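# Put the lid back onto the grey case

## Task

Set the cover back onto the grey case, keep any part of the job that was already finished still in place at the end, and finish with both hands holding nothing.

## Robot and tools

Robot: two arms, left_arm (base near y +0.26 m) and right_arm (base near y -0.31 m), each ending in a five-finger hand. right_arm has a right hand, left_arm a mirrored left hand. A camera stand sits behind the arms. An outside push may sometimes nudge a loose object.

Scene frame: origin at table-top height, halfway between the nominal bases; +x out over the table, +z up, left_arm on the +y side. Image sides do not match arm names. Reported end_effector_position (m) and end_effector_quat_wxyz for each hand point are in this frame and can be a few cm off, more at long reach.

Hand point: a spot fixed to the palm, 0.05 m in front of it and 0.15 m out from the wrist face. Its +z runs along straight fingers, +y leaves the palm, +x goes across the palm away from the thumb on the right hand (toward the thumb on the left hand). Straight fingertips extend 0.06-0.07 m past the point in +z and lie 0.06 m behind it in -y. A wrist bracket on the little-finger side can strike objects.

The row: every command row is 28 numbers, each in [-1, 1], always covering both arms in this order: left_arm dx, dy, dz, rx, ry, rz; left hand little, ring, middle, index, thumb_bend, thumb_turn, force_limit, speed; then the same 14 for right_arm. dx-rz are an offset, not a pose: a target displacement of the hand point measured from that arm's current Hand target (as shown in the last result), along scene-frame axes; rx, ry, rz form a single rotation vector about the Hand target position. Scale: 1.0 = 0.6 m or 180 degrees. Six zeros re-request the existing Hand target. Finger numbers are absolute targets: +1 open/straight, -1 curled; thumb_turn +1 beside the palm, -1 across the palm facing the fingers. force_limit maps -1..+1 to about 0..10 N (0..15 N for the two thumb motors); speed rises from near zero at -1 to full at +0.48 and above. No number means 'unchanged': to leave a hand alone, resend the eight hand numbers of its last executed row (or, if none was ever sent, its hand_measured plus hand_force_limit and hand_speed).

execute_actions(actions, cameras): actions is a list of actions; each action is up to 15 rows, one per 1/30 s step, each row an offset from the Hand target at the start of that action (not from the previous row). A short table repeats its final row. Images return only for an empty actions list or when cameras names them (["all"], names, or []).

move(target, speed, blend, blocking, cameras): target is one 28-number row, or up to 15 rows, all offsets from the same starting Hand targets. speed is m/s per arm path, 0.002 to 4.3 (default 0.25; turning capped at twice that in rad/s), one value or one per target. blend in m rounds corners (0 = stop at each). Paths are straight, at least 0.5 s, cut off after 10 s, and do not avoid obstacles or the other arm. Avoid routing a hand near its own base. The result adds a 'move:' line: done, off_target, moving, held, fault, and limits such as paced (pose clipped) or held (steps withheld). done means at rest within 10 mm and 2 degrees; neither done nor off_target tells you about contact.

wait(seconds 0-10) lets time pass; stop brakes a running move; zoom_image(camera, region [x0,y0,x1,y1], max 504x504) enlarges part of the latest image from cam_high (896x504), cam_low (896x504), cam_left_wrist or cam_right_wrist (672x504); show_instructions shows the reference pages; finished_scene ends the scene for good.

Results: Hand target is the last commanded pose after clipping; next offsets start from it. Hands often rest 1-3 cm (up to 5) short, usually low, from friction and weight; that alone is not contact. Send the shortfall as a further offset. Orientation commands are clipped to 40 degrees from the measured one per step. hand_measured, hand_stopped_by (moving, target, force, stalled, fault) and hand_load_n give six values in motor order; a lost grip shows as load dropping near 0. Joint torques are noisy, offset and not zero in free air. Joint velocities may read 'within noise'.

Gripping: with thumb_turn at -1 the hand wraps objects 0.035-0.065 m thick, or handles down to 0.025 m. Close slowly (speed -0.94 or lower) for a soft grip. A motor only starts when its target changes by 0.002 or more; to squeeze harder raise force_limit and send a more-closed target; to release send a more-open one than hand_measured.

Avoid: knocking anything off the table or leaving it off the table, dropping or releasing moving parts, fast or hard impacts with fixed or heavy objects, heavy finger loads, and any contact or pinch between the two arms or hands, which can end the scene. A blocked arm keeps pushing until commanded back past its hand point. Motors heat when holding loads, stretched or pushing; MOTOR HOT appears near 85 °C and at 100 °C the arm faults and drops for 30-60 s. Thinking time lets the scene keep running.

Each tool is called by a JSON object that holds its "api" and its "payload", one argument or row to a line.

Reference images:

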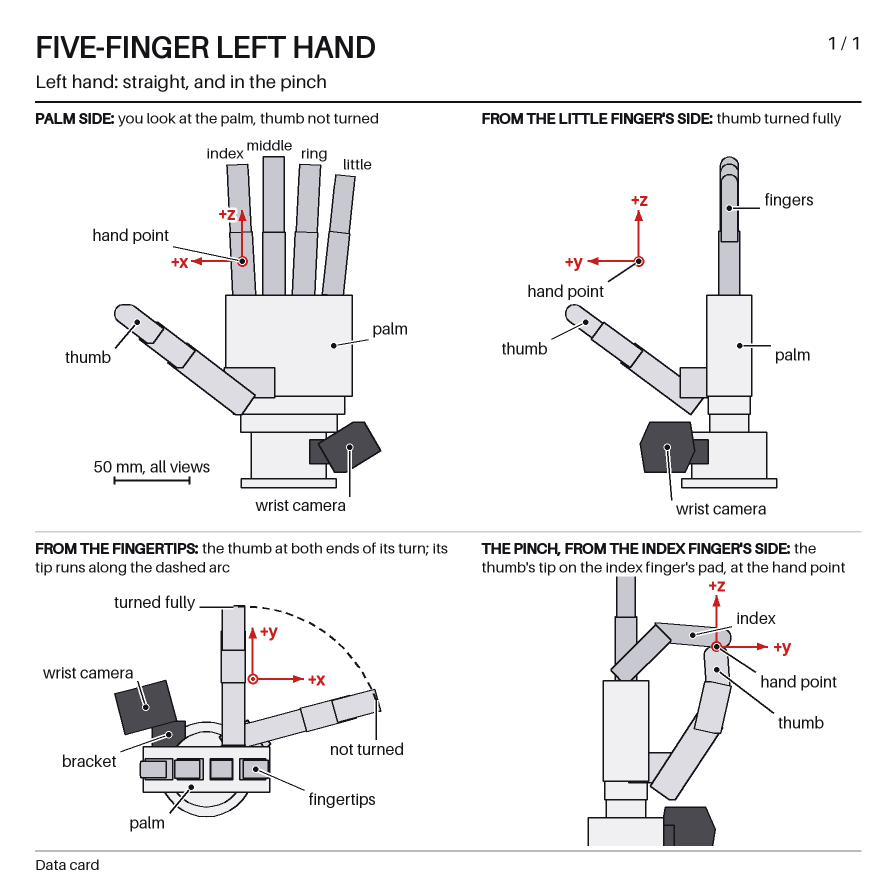

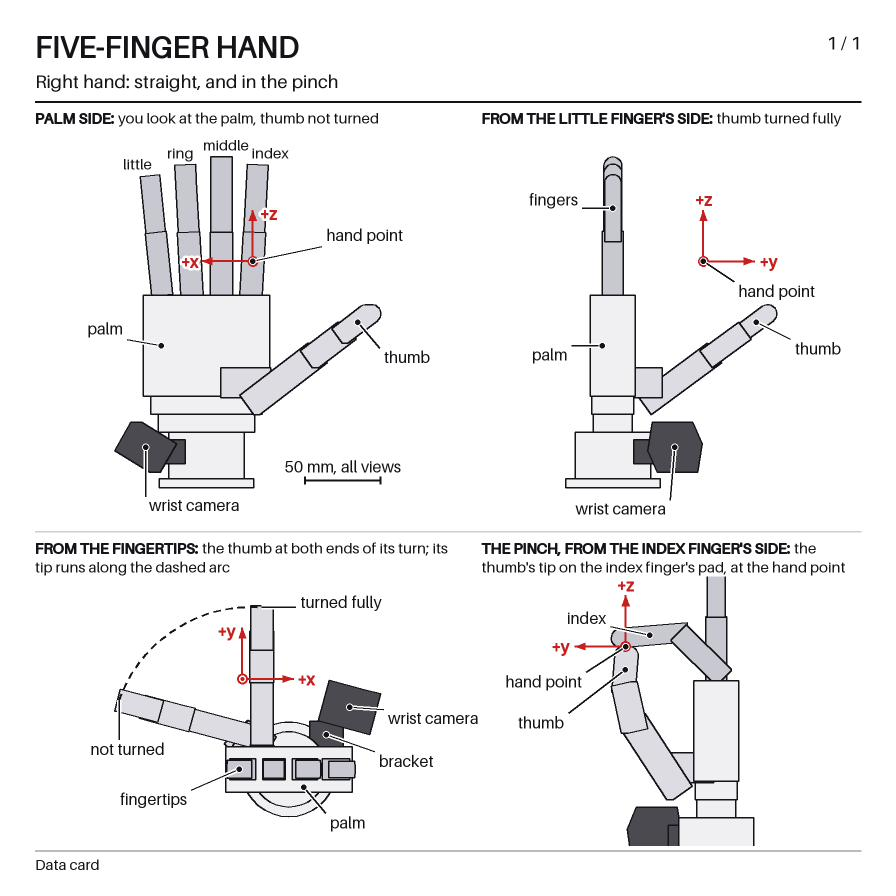

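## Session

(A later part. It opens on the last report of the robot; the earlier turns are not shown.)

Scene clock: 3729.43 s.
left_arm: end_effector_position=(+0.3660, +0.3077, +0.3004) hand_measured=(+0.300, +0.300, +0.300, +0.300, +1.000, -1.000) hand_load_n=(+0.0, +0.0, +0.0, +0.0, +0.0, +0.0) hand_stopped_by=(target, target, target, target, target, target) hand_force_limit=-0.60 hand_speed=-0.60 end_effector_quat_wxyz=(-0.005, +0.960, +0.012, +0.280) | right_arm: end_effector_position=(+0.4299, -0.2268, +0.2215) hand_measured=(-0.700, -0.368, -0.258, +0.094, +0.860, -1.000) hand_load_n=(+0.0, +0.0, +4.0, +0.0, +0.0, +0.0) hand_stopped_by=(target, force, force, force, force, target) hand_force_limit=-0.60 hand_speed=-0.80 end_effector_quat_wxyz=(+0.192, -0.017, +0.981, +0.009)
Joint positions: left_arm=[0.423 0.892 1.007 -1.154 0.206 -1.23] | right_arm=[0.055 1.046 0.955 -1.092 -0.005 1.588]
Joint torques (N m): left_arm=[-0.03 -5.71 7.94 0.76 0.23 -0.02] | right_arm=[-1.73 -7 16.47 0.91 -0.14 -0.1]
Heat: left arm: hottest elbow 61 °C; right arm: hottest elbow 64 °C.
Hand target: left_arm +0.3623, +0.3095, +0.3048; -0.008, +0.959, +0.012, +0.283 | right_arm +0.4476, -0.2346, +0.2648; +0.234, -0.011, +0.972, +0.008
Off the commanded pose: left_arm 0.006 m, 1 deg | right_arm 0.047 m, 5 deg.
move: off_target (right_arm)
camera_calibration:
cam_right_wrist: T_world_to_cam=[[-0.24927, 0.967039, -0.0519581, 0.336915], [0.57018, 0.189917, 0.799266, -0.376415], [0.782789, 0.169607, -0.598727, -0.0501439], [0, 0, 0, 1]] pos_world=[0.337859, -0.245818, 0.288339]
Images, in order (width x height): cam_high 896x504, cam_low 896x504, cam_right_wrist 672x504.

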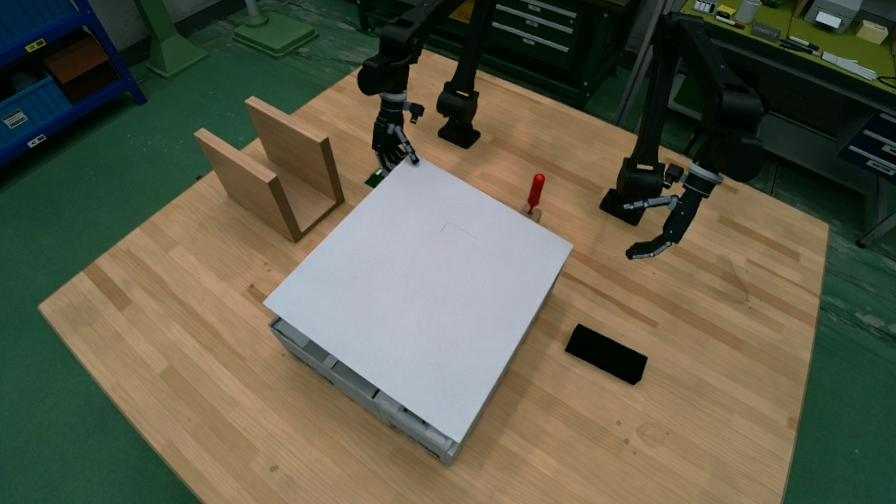

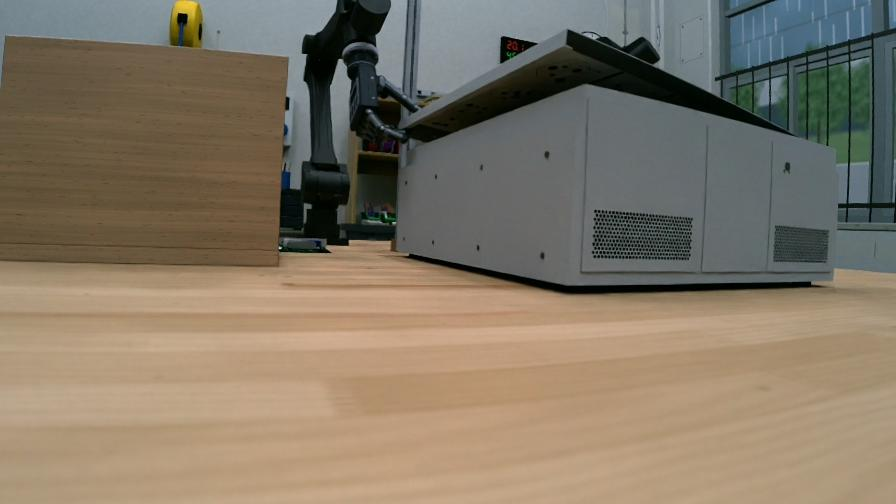

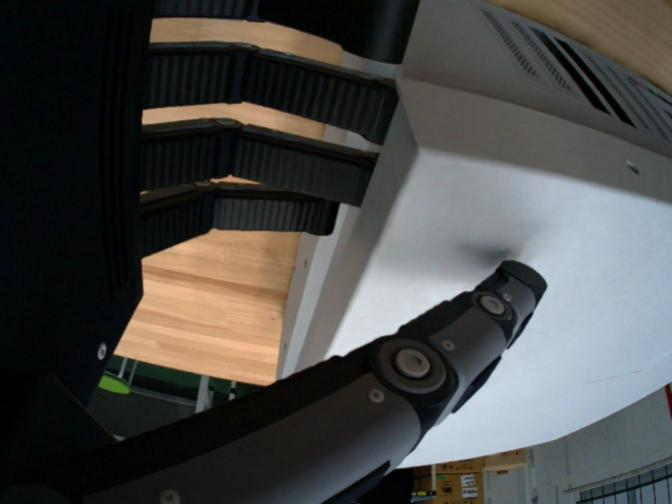

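{"api": "zoom_image", "payload": {
  "camera": "cam_right_wrist",
  "region": [270, 0, 450, 260]
}}

{"api": "zoom_image", "payload": {
  "camera": "cam_low",
  "region": [370, 90, 440, 160]
}}

Scaled by 1.938 from the camera's 672x504 image, which has a finer 960x720 frame.

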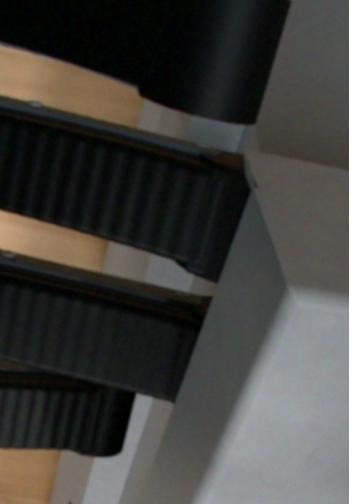

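Scaled by 7.200 from the camera's 896x504 image, which has a finer 1280x720 frame.

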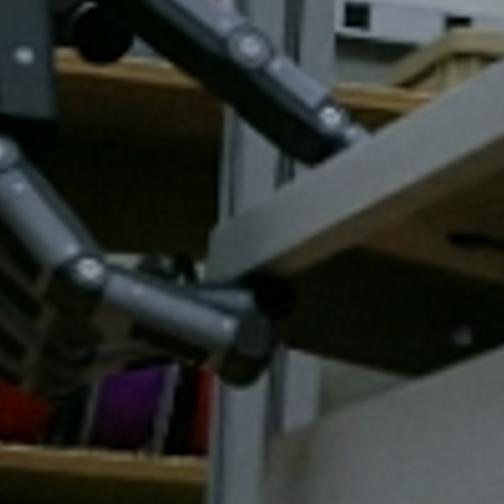

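{"api": "move", "payload": {
  "target": [
    [0, 0.0, 0, 0, 0, 0, 0.3, 0.3, 0.3, 0.3, 1.0, -1, -0.6, -0.6, 0, 0.005, -0.06, 0, 0, 0, -0.7, -0.6, -0.5, -0.4, 0.4, -1, -0.6, -0.8]
  ],
  "speed": 0.03,
  "cameras": ["cam_low", "cam_right_wrist"]
}}

{"api": "zoom_image", "payload": {
  "camera": "cam_low",
  "region": [370, 90, 440, 160]
}}

Scene clock: 3749.67 s.
left_arm: end_effector_position=(+0.3660, +0.3077, +0.3004) hand_measured=(+0.300, +0.300, +0.300, +0.300, +1.000, -1.000) hand_load_n=(+0.0, +0.0, +0.0, +0.0, +0.0, +0.0) hand_stopped_by=(target, target, target, target, target, target) hand_force_limit=-0.60 hand_speed=-0.60 end_effector_quat_wxyz=(-0.005, +0.960, +0.012, +0.280) | right_arm: end_effector_position=(+0.4309, -0.2279, +0.2060) hand_measured=(-0.700, -0.368, -0.258, +0.094, +0.860, -1.000) hand_load_n=(+0.0, +0.0, +3.5, +0.0, +0.0, +0.0) hand_stopped_by=(target, force, force, force, force, target) hand_force_limit=-0.60 hand_speed=-0.80 end_effector_quat_wxyz=(+0.199, -0.020, +0.980, +0.005)
Joint positions: left_arm=[0.423 0.892 1.007 -1.154 0.206 -1.23] | right_arm=[0.055 1.046 0.911 -1.035 0.002 1.581]
Joint torques (N m): left_arm=[0.21 -5.95 7.86 0.57 0.27 -0.03] | right_arm=[-1.08 -6.18 12.49 2.63 -0.31 0.04]
Heat: left arm: hottest elbow 61 °C; right arm: hottest elbow 65 °C.
Hand target: left_arm +0.3623, +0.3095, +0.3048; -0.008, +0.959, +0.012, +0.283 | right_arm +0.4475, -0.2316, +0.2288; +0.234, -0.011, +0.972, +0.008
Off the commanded pose: left_arm 0.006 m, 1 deg | right_arm 0.028 m, 4 deg.
move: off_target (right_arm)
camera_calibration:
cam_right_wrist: T_world_to_cam=[[-0.25178, 0.965719, -0.063202, 0.340468], [0.558774, 0.198382, 0.805243, -0.358862], [0.790176, 0.167428, -0.589567, -0.0655793], [0, 0, 0, 1]] pos_world=[0.338065, -0.246625, 0.271826]
Images, in order (width x height): cam_low 896x504, cam_right_wrist 672x504.

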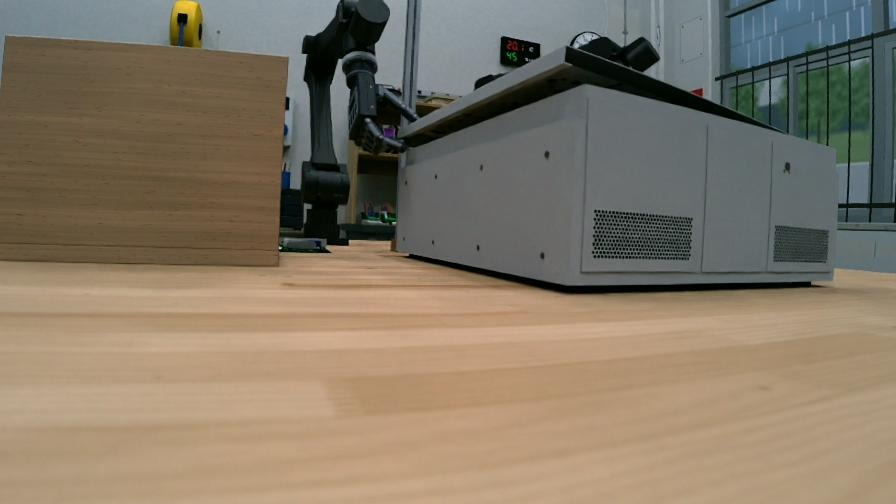

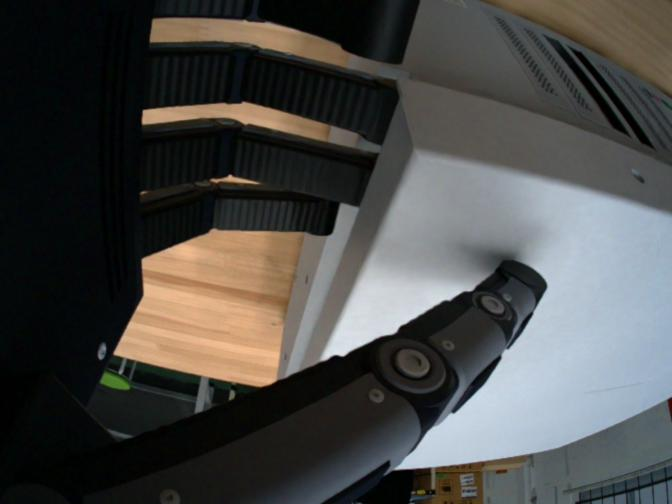

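Scaled by 7.200 from the camera's 896x504 image, which has a finer 1280x720 frame.

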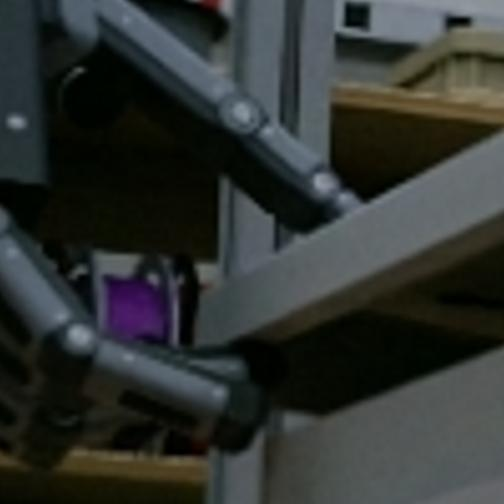

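{"api": "move", "payload": {
  "target": [0,0,0,0,0,0,0.3,0.3,0.3,0.3,1.0,-1,-0.6,-0.6,0,0,-0.03,0,0,0,-0.7,-0.6,-0.5,-0.4,0.4,-1,-0.6,-0.8],
  "speed": 0.06,
  "cameras": ["cam_low","cam_left_wrist","cam_right_wrist"]
}}

Scene clock: 3783.57 s.
left_arm: end_effector_position=(+0.3660, +0.3077, +0.3004) hand_measured=(+0.300, +0.300, +0.300, +0.300, +1.000, -1.000) hand_load_n=(+0.0, +0.0, +0.0, +0.0, +0.0, +0.0) hand_stopped_by=(target, target, target, target, target, target) hand_force_limit=-0.60 hand_speed=-0.60 end_effector_quat_wxyz=(-0.005, +0.960, +0.012, +0.280) | right_arm: end_effector_position=(+0.4309, -0.2279, +0.1889) hand_measured=(-0.700, -0.368, -0.258, +0.094, +0.860, -1.000) hand_load_n=(+0.0, +0.0, +3.5, +0.0, +0.0, +0.0) hand_stopped_by=(target, force, force, force, force, target) hand_force_limit=-0.60 hand_speed=-0.80 end_effector_quat_wxyz=(+0.200, -0.020, +0.980, +0.005)
Joint positions: left_arm=[0.423 0.892 1.007 -1.154 0.206 -1.23] | right_arm=[0.055 1.052 0.869 -0.984 0.002 1.581]
Joint torques (N m): left_arm=[0.5 -5.54 7.98 0.69 0.2 -0.03] | right_arm=[-1.03 -6.18 12.38 2.59 -0.32 0.04]
Heat: left arm: hottest elbow 61 °C; right arm: hottest elbow 60 °C.
Hand target: left_arm +0.3623, +0.3095, +0.3048; -0.008, +0.959, +0.012, +0.283 | right_arm +0.4476, -0.2315, +0.2109; +0.234, -0.011, +0.972, +0.008
Off the commanded pose: left_arm 0.006 m, 1 deg | right_arm 0.028 m, 4 deg.
move: off_target (right_arm)
camera_calibration:
cam_left_wrist: T_world_to_cam=[[0.16728, 0.971713, 0.166706, -0.411652], [0.436013, -0.224568, 0.871471, -0.35282], [0.884257, -0.0730934, -0.461246, -0.0426682], [0, 0, 0, 1]] pos_world=[0.260425, 0.317657, 0.356417]
cam_right_wrist: T_world_to_cam=[[-0.251551, 0.965741, -0.0637679, 0.33939], [0.556291, 0.198186, 0.807009, -0.344392], [0.791999, 0.16753, -0.587087, -0.0769055], [0, 0, 0, 1]] pos_world=[0.337865, -0.246625, 0.25442]
Images, in order (width x height): cam_low 896x504, cam_left_wrist 672x504, cam_right_wrist 672x504.

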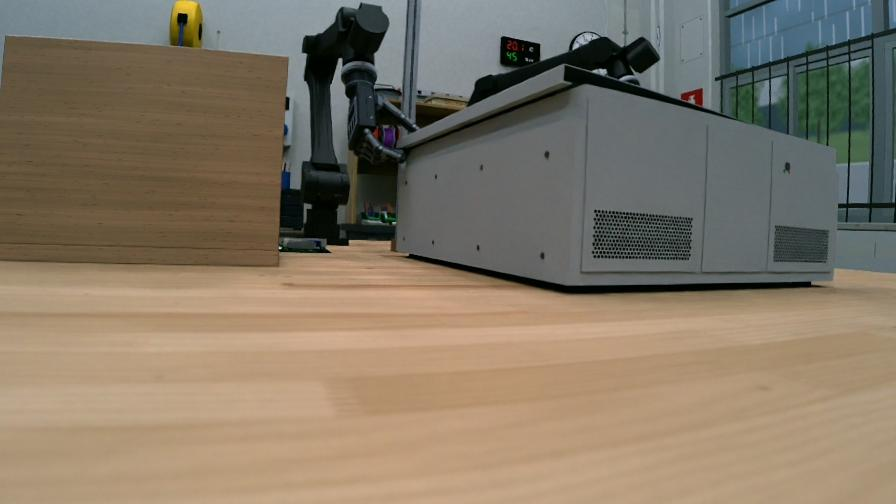

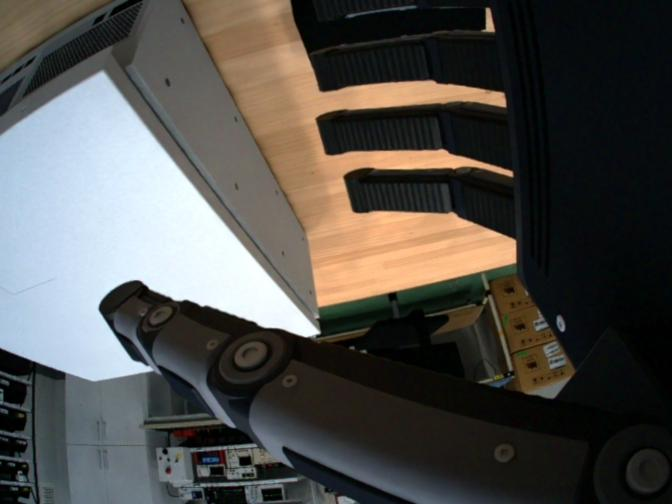

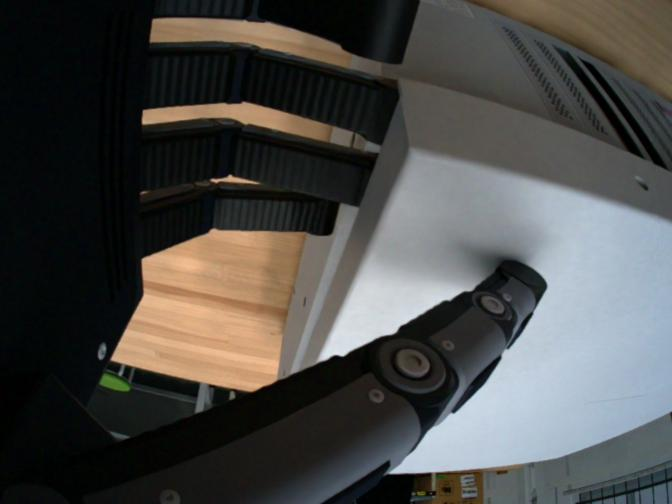

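{"api": "zoom_image", "payload": {
  "camera": "cam_low",
  "region": [370, 50, 610, 190]
}}

{"api": "zoom_image", "payload": {
  "camera": "cam_left_wrist",
  "region": [200, 150, 340, 350]
}}

Scaled by 2.100 from the camera's 896x504 image, which has a finer 1280x720 frame.

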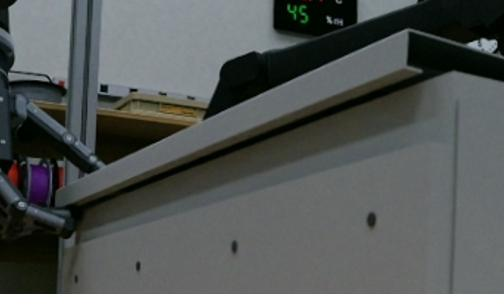

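Scaled by 2.520 from the camera's 672x504 image, which has a finer 960x720 frame.

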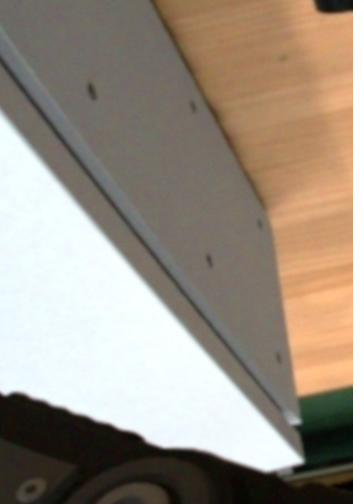

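{"api": "move", "payload": {
  "target": [0,0,0,0,0,0,0.3,0.3,0.3,0.3,1.0,-1,-0.6,-0.6,0,0,-0.025,0,0,0,-0.7,-0.6,-0.5,-0.4,0.4,-1,-0.6,-0.8],
  "speed": 0.06,
  "cameras": ["cam_low","cam_right_wrist"]
}}

{"api": "zoom_image", "payload": {
  "camera": "cam_low",
  "region": [370, 50, 610, 190]
}}

Scene clock: 3795.53 s.
left_arm: end_effector_position=(+0.3660, +0.3077, +0.3004) hand_measured=(+0.300, +0.300, +0.300, +0.300, +1.000, -1.000) hand_load_n=(+0.0, +0.0, +0.0, +0.0, +0.0, +0.0) hand_stopped_by=(target, target, target, target, target, target) hand_force_limit=-0.60 hand_speed=-0.60 end_effector_quat_wxyz=(-0.005, +0.960, +0.012, +0.280) | right_arm: end_effector_position=(+0.4311, -0.2279, +0.1747) hand_measured=(-0.700, -0.368, -0.258, +0.094, +0.860, -1.000) hand_load_n=(+0.5, +0.0, +4.0, -0.5, +0.0, +0.0) hand_stopped_by=(target, force, force, force, force, target) hand_force_limit=-0.60 hand_speed=-0.80 end_effector_quat_wxyz=(+0.202, -0.020, +0.979, +0.005)
Joint positions: left_arm=[0.423 0.892 1.007 -1.154 0.206 -1.23] | right_arm=[0.055 1.06 0.835 -0.94 0.002 1.581]
Joint torques (N m): left_arm=[0.56 -6.12 7.73 0.79 0.18 -0.03] | right_arm=[-1.08 -6.24 12.22 2.56 -0.32 0.05]
Heat: left arm: hottest elbow 61 °C; right arm: hottest elbow 58 °C.
Hand target: left_arm +0.3623, +0.3095, +0.3048; -0.008, +0.959, +0.012, +0.283 | right_arm +0.4475, -0.2315, +0.1958; +0.234, -0.011, +0.972, +0.008
Off the commanded pose: left_arm 0.006 m, 1 deg | right_arm 0.027 m, 4 deg.
move: off_target (right_arm)
camera_calibration:
cam_right_wrist: T_world_to_cam=[[-0.251417, 0.965741, -0.0643009, 0.338554], [0.554182, 0.198104, 0.808478, -0.332428], [0.793518, 0.167631, -0.585003, -0.0863511], [0, 0, 0, 1]] pos_world=[0.337865, -0.246625, 0.240015]
Images, in order (width x height): cam_low 896x504, cam_right_wrist 672x504.

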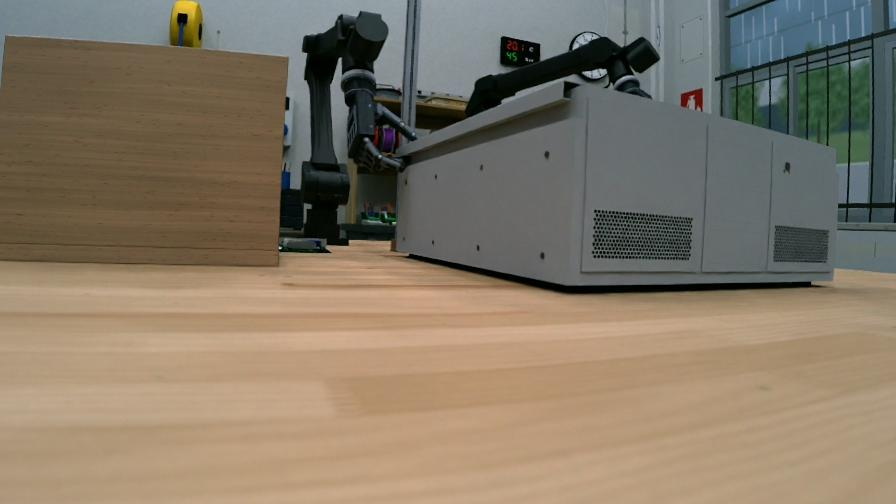

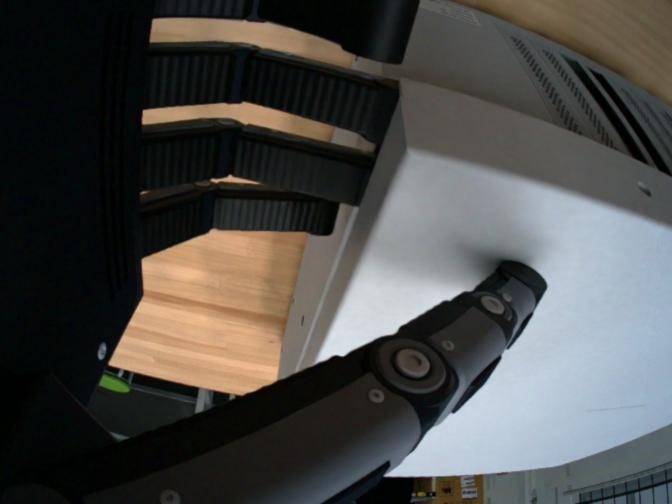

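Scaled by 2.100 from the camera's 896x504 image, which has a finer 1280x720 frame.

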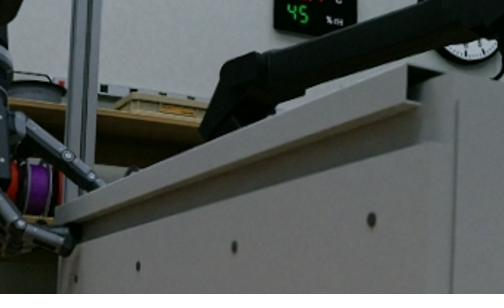

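{"api": "move", "payload": {
  "target": [0,0,0,0,0,0,0.3,0.3,0.3,0.3,1.0,-1,-0.6,-0.6,0,0,-0.02,0,0,0,-0.7,-0.6,-0.5,-0.4,0.4,-1,-0.6,-0.8],
  "speed": 0.05,
  "cameras": ["cam_low","cam_right_wrist","cam_high"]
}}

{"api": "zoom_image", "payload": {
  "camera": "cam_low",
  "region": [370, 50, 610, 190]
}}

Scene clock: 3804.20 s.
left_arm: end_effector_position=(+0.3660, +0.3077, +0.3004) hand_measured=(+0.300, +0.300, +0.300, +0.300, +1.000, -1.000) hand_load_n=(+0.0, +0.0, +0.0, +0.0, +0.0, +0.0) hand_stopped_by=(target, target, target, target, target, target) hand_force_limit=-0.60 hand_speed=-0.60 end_effector_quat_wxyz=(-0.005, +0.960, +0.012, +0.280) | right_arm: end_effector_position=(+0.4325, -0.2282, +0.1706) hand_measured=(-0.700, -0.368, -0.258, +0.094, +0.860, -1.000) hand_load_n=(+0.0, +0.0, +1.5, +0.0, +1.5, +0.5) hand_stopped_by=(target, force, force, force, force, target) hand_force_limit=-0.60 hand_speed=-0.80 end_effector_quat_wxyz=(+0.207, -0.019, +0.978, +0.006)
Joint positions: left_arm=[0.423 0.892 1.007 -1.154 0.206 -1.23] | right_arm=[0.053 1.06 0.819 -0.912 0.001 1.581]
Joint torques (N m): left_arm=[0.62 -5.6 7.97 0.84 0.16 -0.04] | right_arm=[-1.03 -5.42 11.21 2.88 -0.28 0.05]
Heat: left arm: hottest elbow 61 °C; right arm: hottest elbow 56 °C.
Hand target: left_arm +0.3623, +0.3095, +0.3048; -0.008, +0.959, +0.012, +0.283 | right_arm +0.4476, -0.2316, +0.1839; +0.234, -0.011, +0.972, +0.008
Off the commanded pose: left_arm 0.006 m, 1 deg | right_arm 0.020 m, 3 deg.
move: off_target (right_arm)
camera_calibration:
cam_right_wrist: T_world_to_cam=[[-0.249649, 0.966107, -0.0656669, 0.338584], [0.544851, 0.196207, 0.815255, -0.327333], [0.800508, 0.167749, -0.575368, -0.0945525], [0, 0, 0, 1]] pos_world=[0.338565, -0.247023, 0.234691]
Images, in order (width x height): cam_high 896x504, cam_low 896x504, cam_right_wrist 672x504.

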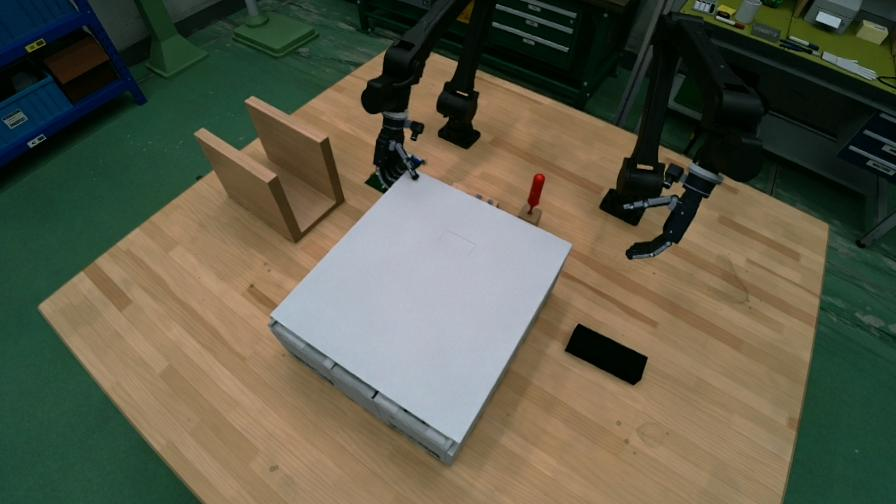

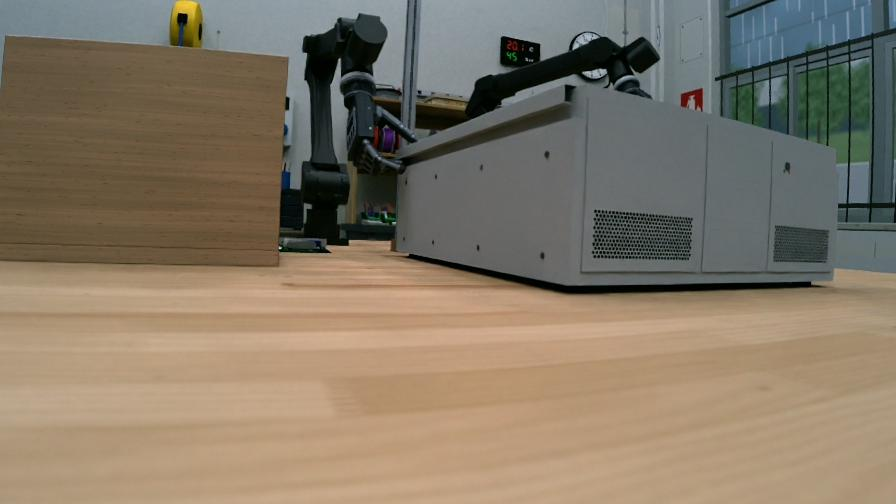

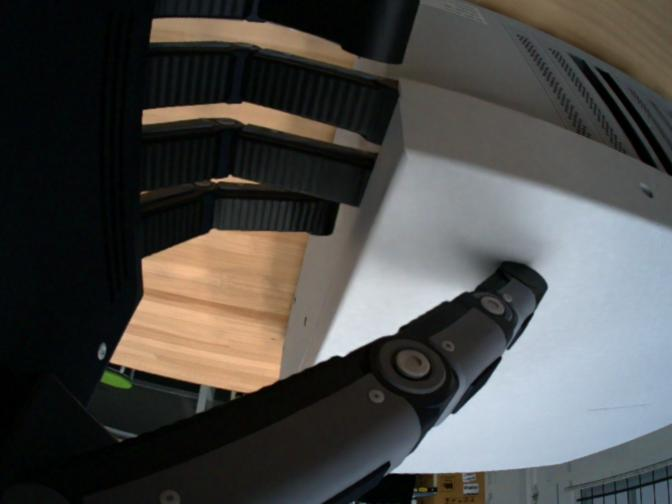

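Scaled by 2.100 from the camera's 896x504 image, which has a finer 1280x720 frame.

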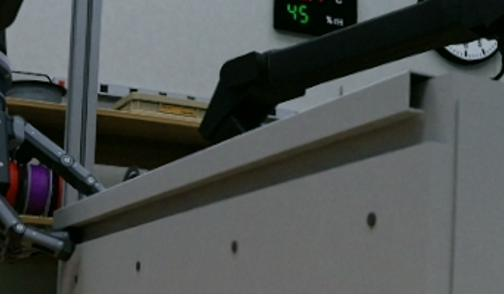

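{"api": "move", "payload": {
  "target": [0,0,0,0,0,0,0.3,0.3,0.3,0.3,1.0,-1,-0.6,-0.6,0,-0.05,0,0,0,0,-0.7,-0.6,-0.5,-0.4,1.0,-1,-0.6,-0.8],
  "speed": 0.05,
  "cameras": ["cam_low","cam_right_wrist"]
}}

{"api": "zoom_image", "payload": {
  "camera": "cam_low",
  "region": [370, 50, 610, 190]
}}

Scene clock: 3822.40 s.
left_arm: end_effector_position=(+0.3660, +0.3077, +0.3004) hand_measured=(+0.300, +0.300, +0.300, +0.300, +1.000, -1.000) hand_load_n=(+0.0, +0.0, +0.0, +0.0, +0.0, +0.0) hand_stopped_by=(target, target, target, target, target, target) hand_force_limit=-0.60 hand_speed=-0.60 end_effector_quat_wxyz=(-0.005, +0.960, +0.012, +0.280) | right_arm: end_effector_position=(+0.4367, -0.2561, +0.1713) hand_measured=(-0.700, -0.368, -0.258, +0.094, +1.000, -1.000) hand_load_n=(+0.0, +0.0, +0.0, +0.0, +0.0, +0.0) hand_stopped_by=(target, force, force, force, target, target) hand_force_limit=-0.60 hand_speed=-0.80 end_effector_quat_wxyz=(+0.216, -0.010, +0.976, +0.011)
Joint positions: left_arm=[0.423 0.892 1.007 -1.154 0.206 -1.23] | right_arm=[-0.043 1.06 0.813 -0.891 -0.045 1.513]
Joint torques (N m): left_arm=[1.38 -5.66 8.01 0.77 0.2 0] | right_arm=[-1.14 -5.25 11.86 1.92 -0.24 -0.13]
Heat: left arm: hottest elbow 61 °C; right arm: hottest elbow 55 °C.
Hand target: left_arm +0.3623, +0.3095, +0.3048; -0.008, +0.959, +0.012, +0.283 | right_arm +0.4475, -0.2615, +0.1838; +0.234, -0.011, +0.972, +0.008
Off the commanded pose: left_arm 0.006 m, 1 deg | right_arm 0.017 m, 2 deg.
move: off_target (right_arm)
camera_calibration:
cam_right_wrist: T_world_to_cam=[[-0.233694, 0.970674, -0.0563821, 0.359312], [0.534302, 0.176651, 0.826629, -0.327098], [0.812348, 0.163053, -0.559915, -0.101813], [0, 0, 0, 1]] pos_world=[0.341445, -0.274392, 0.233641]
Images, in order (width x height): cam_low 896x504, cam_right_wrist 672x504.

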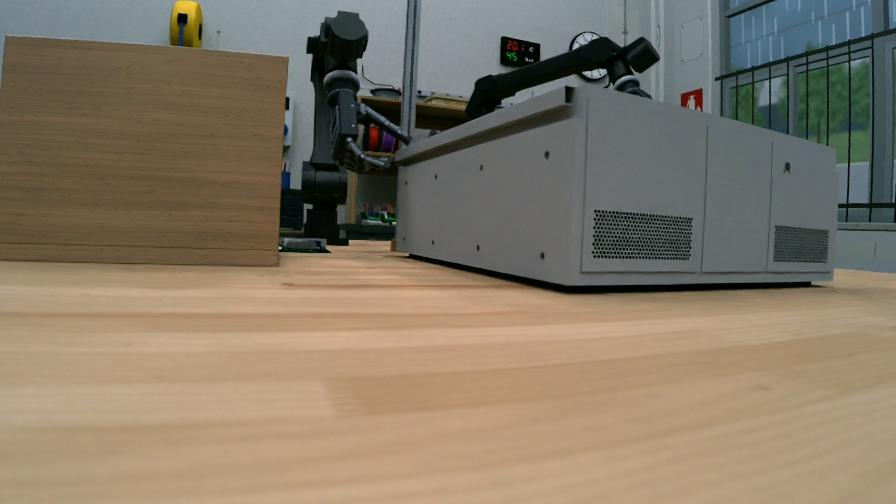

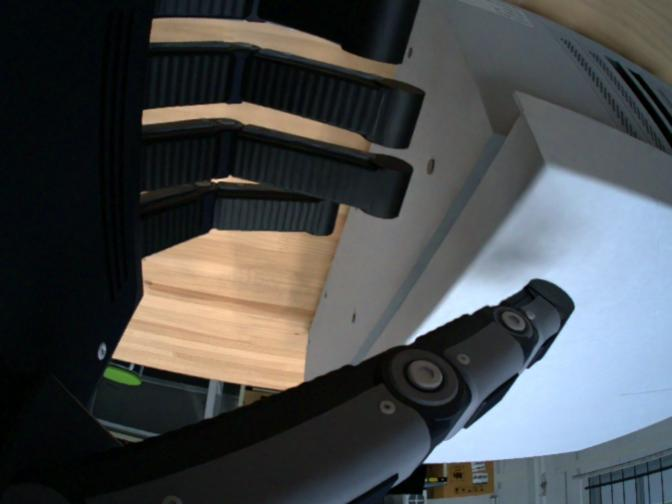

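Scaled by 2.100 from the camera's 896x504 image, which has a finer 1280x720 frame.

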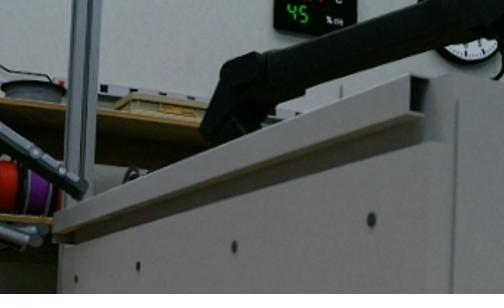

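{"api": "zoom_image", "payload": {
  "camera": "cam_right_wrist",
  "region": [400, 20, 672, 220]
}}

{"api": "zoom_image", "payload": {
  "camera": "cam_low",
  "region": [380, 120, 480, 190]
}}

Scaled by 1.853 from the camera's 672x504 image, which has a finer 960x720 frame.

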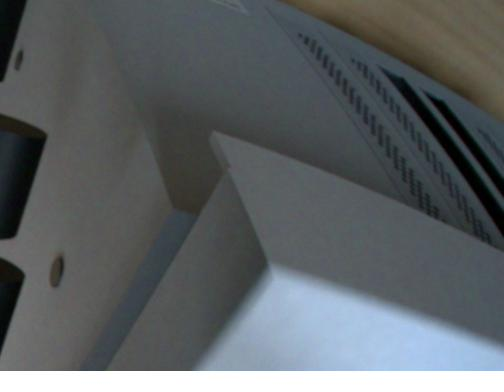

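Scaled by 5.040 from the camera's 896x504 image, which has a finer 1280x720 frame.

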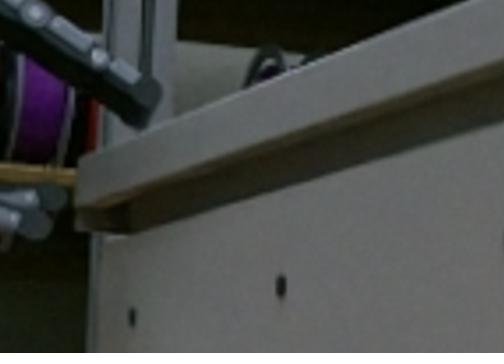

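{"api": "zoom_image", "payload": {
  "camera": "cam_high",
  "region": [420, 420, 480, 470]
}}

{"api": "zoom_image", "payload": {
  "camera": "cam_high",
  "region": [250, 300, 310, 350]
}}

{"api": "zoom_image", "payload": {
  "camera": "cam_high",
  "region": [540, 210, 600, 260]
}}

{"api": "zoom_image", "payload": {
  "camera": "cam_high",
  "region": [380, 150, 440, 200]
}}

This scene's latest camera images include none from cam_high. They are from: cam_low, cam_right_wrist. cam_high's image comes with the result of a call that names it in "cameras".

This scene's latest camera images include none from cam_high. They are from: cam_low, cam_right_wrist. cam_high's image comes with the result of a call that names it in "cameras".

This scene's latest camera images include none from cam_high. They are from: cam_low, cam_right_wrist. cam_high's image comes with the result of a call that names it in "cameras".

This scene's latest camera images include none from cam_high. They are from: cam_low, cam_right_wrist. cam_high's image comes with the result of a call that names it in "cameras".

{"api": "move", "payload": {
  "target": [0,0,0,0,0,0,0.3,0.3,0.3,0.3,1.0,-1,-0.6,-0.6,-0.05,-0.1,0.1,0,0,0,-0.7,-0.6,-0.5,-0.4,1.0,-1,-0.6,-0.8],
  "speed": 0.12,
  "cameras": ["cam_high","cam_low","cam_left_wrist","cam_right_wrist"]
}}

{"api": "zoom_image", "payload": {
  "camera": "cam_high",
  "region": [420, 420, 480, 470]
}}

{"api": "zoom_image", "payload": {
  "camera": "cam_high",
  "region": [250, 300, 310, 350]
}}

{"api": "zoom_image", "payload": {
  "camera": "cam_high",
  "region": [360, 150, 600, 270]
}}

Scene clock: 3879.77 s.
left_arm: end_effector_position=(+0.3660, +0.3077, +0.3004) hand_measured=(+0.300, +0.300, +0.300, +0.300, +1.000, -1.000) hand_load_n=(+0.0, +0.0, +0.0, +0.0, +0.0, +0.0) hand_stopped_by=(target, target, target, target, target, target) hand_force_limit=-0.60 hand_speed=-0.60 end_effector_quat_wxyz=(-0.005, +0.960, +0.012, +0.280) | right_arm: end_effector_position=(+0.4079, -0.3141, +0.2172) hand_measured=(-0.700, -0.368, -0.258, +0.094, +1.000, -1.000) hand_load_n=(+0.0, +0.0, +0.0, +0.0, +0.0, +0.0) hand_stopped_by=(target, force, force, force, target, target) hand_force_limit=-0.60 hand_speed=-0.80 end_effector_quat_wxyz=(+0.211, -0.009, +0.977, +0.016)
Joint positions: left_arm=[0.423 0.892 1.007 -1.154 0.206 -1.23] | right_arm=[-0.262 0.989 0.893 -1.071 -0.142 1.316]
Joint torques (N m): left_arm=[0.09 -5.71 7.82 0.69 0.22 -0.03] | right_arm=[-1.08 -4.95 14.87 0.65 -0.33 -0.15]
Heat: left arm: hottest elbow 61 °C; right arm: hottest elbow 54 °C.
Hand target: left_arm +0.3623, +0.3095, +0.3048; -0.008, +0.959, +0.012, +0.283 | right_arm +0.4176, -0.3216, +0.2439; +0.234, -0.011, +0.972, +0.008
Off the commanded pose: left_arm 0.006 m, 1 deg | right_arm 0.029 m, 3 deg.
move: off_target (right_arm)
camera_calibration:
cam_left_wrist: T_world_to_cam=[[0.16728, 0.971713, 0.166706, -0.411652], [0.436013, -0.224568, 0.871471, -0.35282], [0.884257, -0.0730934, -0.461246, -0.0426682], [0, 0, 0, 1]] pos_world=[0.260425, 0.317657, 0.356417]
cam_right_wrist: T_world_to_cam=[[-0.233867, 0.971276, -0.0439274, 0.408868], [0.541728, 0.16769, 0.823657, -0.344558], [0.807364, 0.168829, -0.565385, -0.0382307], [0, 0, 0, 1]] pos_world=[0.313144, -0.33289, 0.280143]

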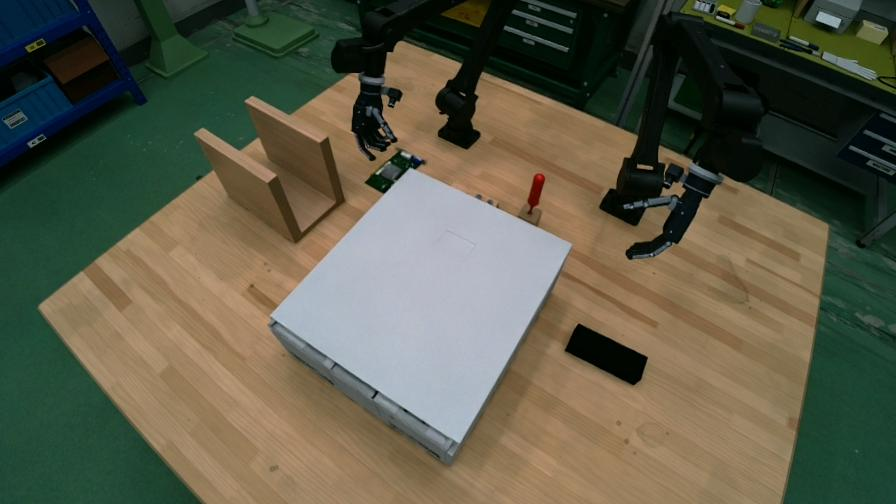

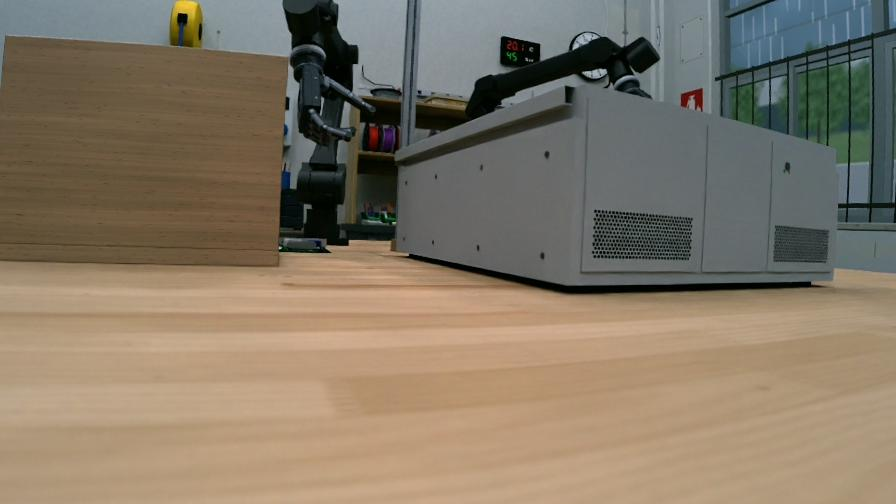

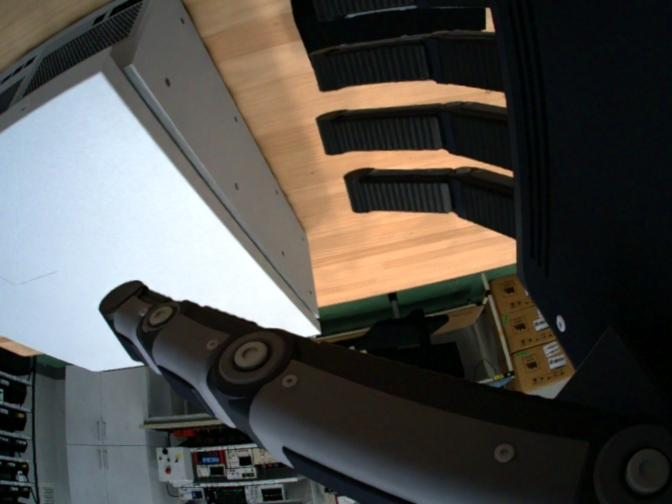

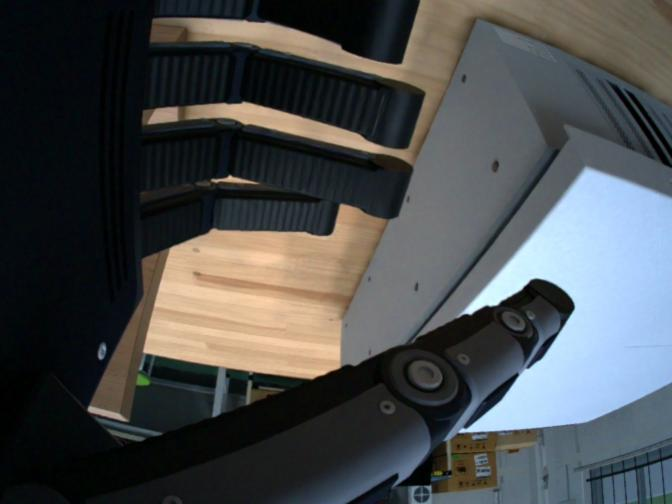

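Scaled by 8.400 from the camera's 896x504 image, which has a finer 1280x720 frame.

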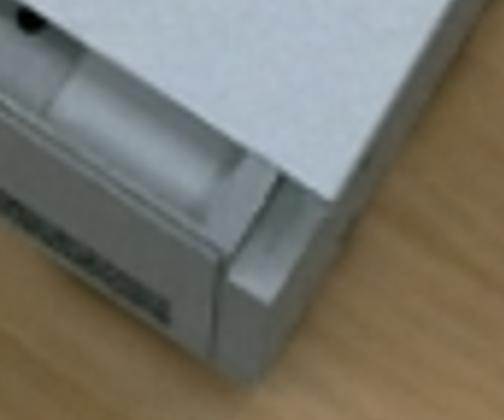

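Scaled by 8.400 from the camera's 896x504 image, which has a finer 1280x720 frame.

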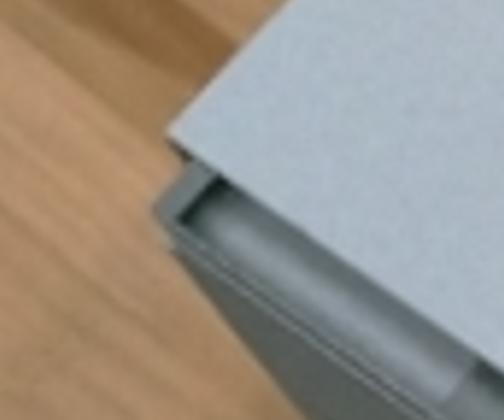

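Scaled by 2.100 from the camera's 896x504 image, which has a finer 1280x720 frame.

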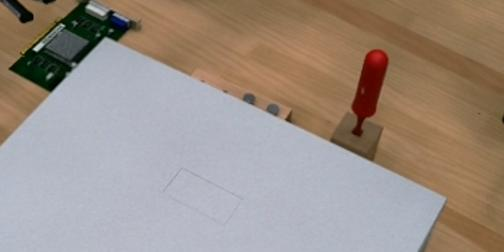

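{"api": "move", "payload": {
  "target": [
    [-0.154,0,0.034,0,0.1,0,1.0,1.0,1.0,1.0,1.0,-1,-0.6,-0.2,0,0,0,0,0,0,-0.7,-0.6,-0.5,-0.4,1.0,-1,-0.6,-0.8],
    [-0.154,-0.366,0.034,0,0.1,0,1.0,1.0,1.0,1.0,1.0,-1,-0.6,-0.2,0,0,0,0,0,0,-0.7,-0.6,-0.5,-0.4,1.0,-1,-0.6,-0.8]
  ],
  "speed": 0.15,
  "blend": 0.03,
  "cameras": ["cam_high","cam_left_wrist"]
}}

Scene clock: 3966.73 s.
left_arm: end_effector_position=(+0.2638, +0.0965, +0.3068) hand_measured=(+1.000, +1.000, +1.000, +1.000, +1.000, -1.000) hand_load_n=(+0.0, +0.0, +0.0, +0.0, +0.0, +0.0) hand_stopped_by=(target, target, target, target, target, target) hand_force_limit=-0.60 hand_speed=-0.20 end_effector_quat_wxyz=(-0.010, +0.993, +0.000, +0.115) | right_arm: end_effector_position=(+0.4078, -0.3140, +0.2171) hand_measured=(-0.700, -0.368, -0.258, +0.094, +1.000, -1.000) hand_load_n=(+0.0, +0.0, +0.5, +0.0, +0.0, +0.0) hand_stopped_by=(target, force, force, force, target, target) hand_force_limit=-0.60 hand_speed=-0.80 end_effector_quat_wxyz=(+0.211, -0.009, +0.977, +0.016)
Joint positions: left_arm=[-0.521 0.878 1.136 -1.637 -0.132 -2.08] | right_arm=[-0.262 0.989 0.893 -1.072 -0.142 1.315]
Joint torques (N m): left_arm=[-1.38 -2.14 10.33 0.02 -0.28 -0.14] | right_arm=[-1.03 -4.95 14.84 0.65 -0.32 -0.15]
Heat: left arm: hottest elbow 61 °C; right arm: hottest elbow 61 °C.
Hand target: left_arm +0.2699, +0.0898, +0.3252; -0.009, +0.991, +0.011, +0.130 | right_arm +0.4175, -0.3215, +0.2439; +0.234, -0.011, +0.972, +0.008
Off the commanded pose: left_arm 0.020 m, 2 deg | right_arm 0.030 m, 3 deg.
joint sent to its limit (left arm) — joint 6 (wrist roll), lower limit. The joint targets still meet the commanded pose.
move: off_target (left_arm, right_arm)
camera_calibration:
cam_left_wrist: T_world_to_cam=[[0.232648, 0.966175, 0.11127, -0.190083], [0.694144, -0.245092, 0.676826, -0.367641], [0.681204, -0.0802245, -0.727685, 0.171211], [0, 0, 0, 1]] pos_world=[0.182789, 0.107283, 0.394567]
Images, in order (width x height): cam_high 896x504, cam_left_wrist 672x504.

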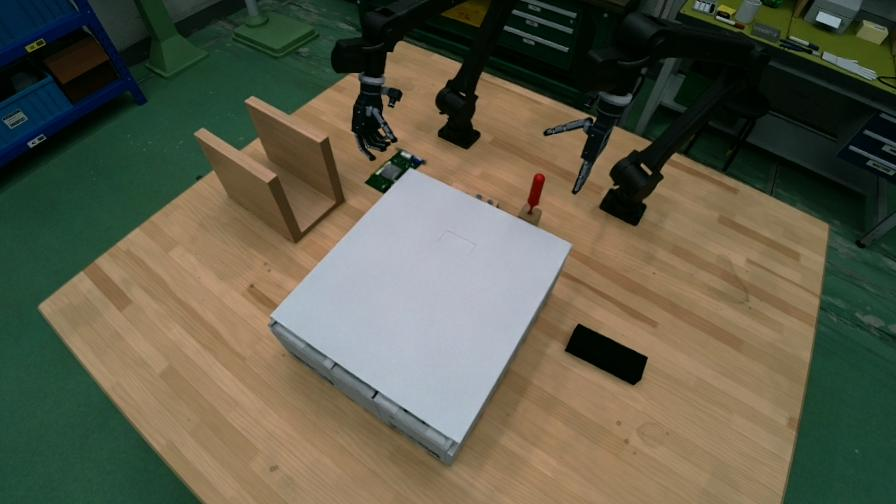

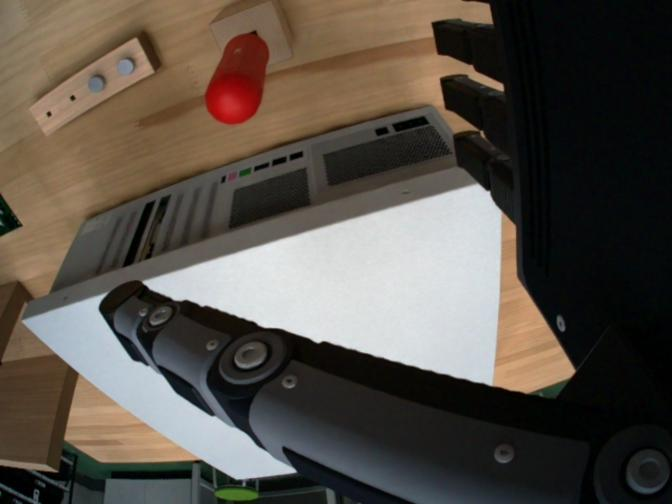

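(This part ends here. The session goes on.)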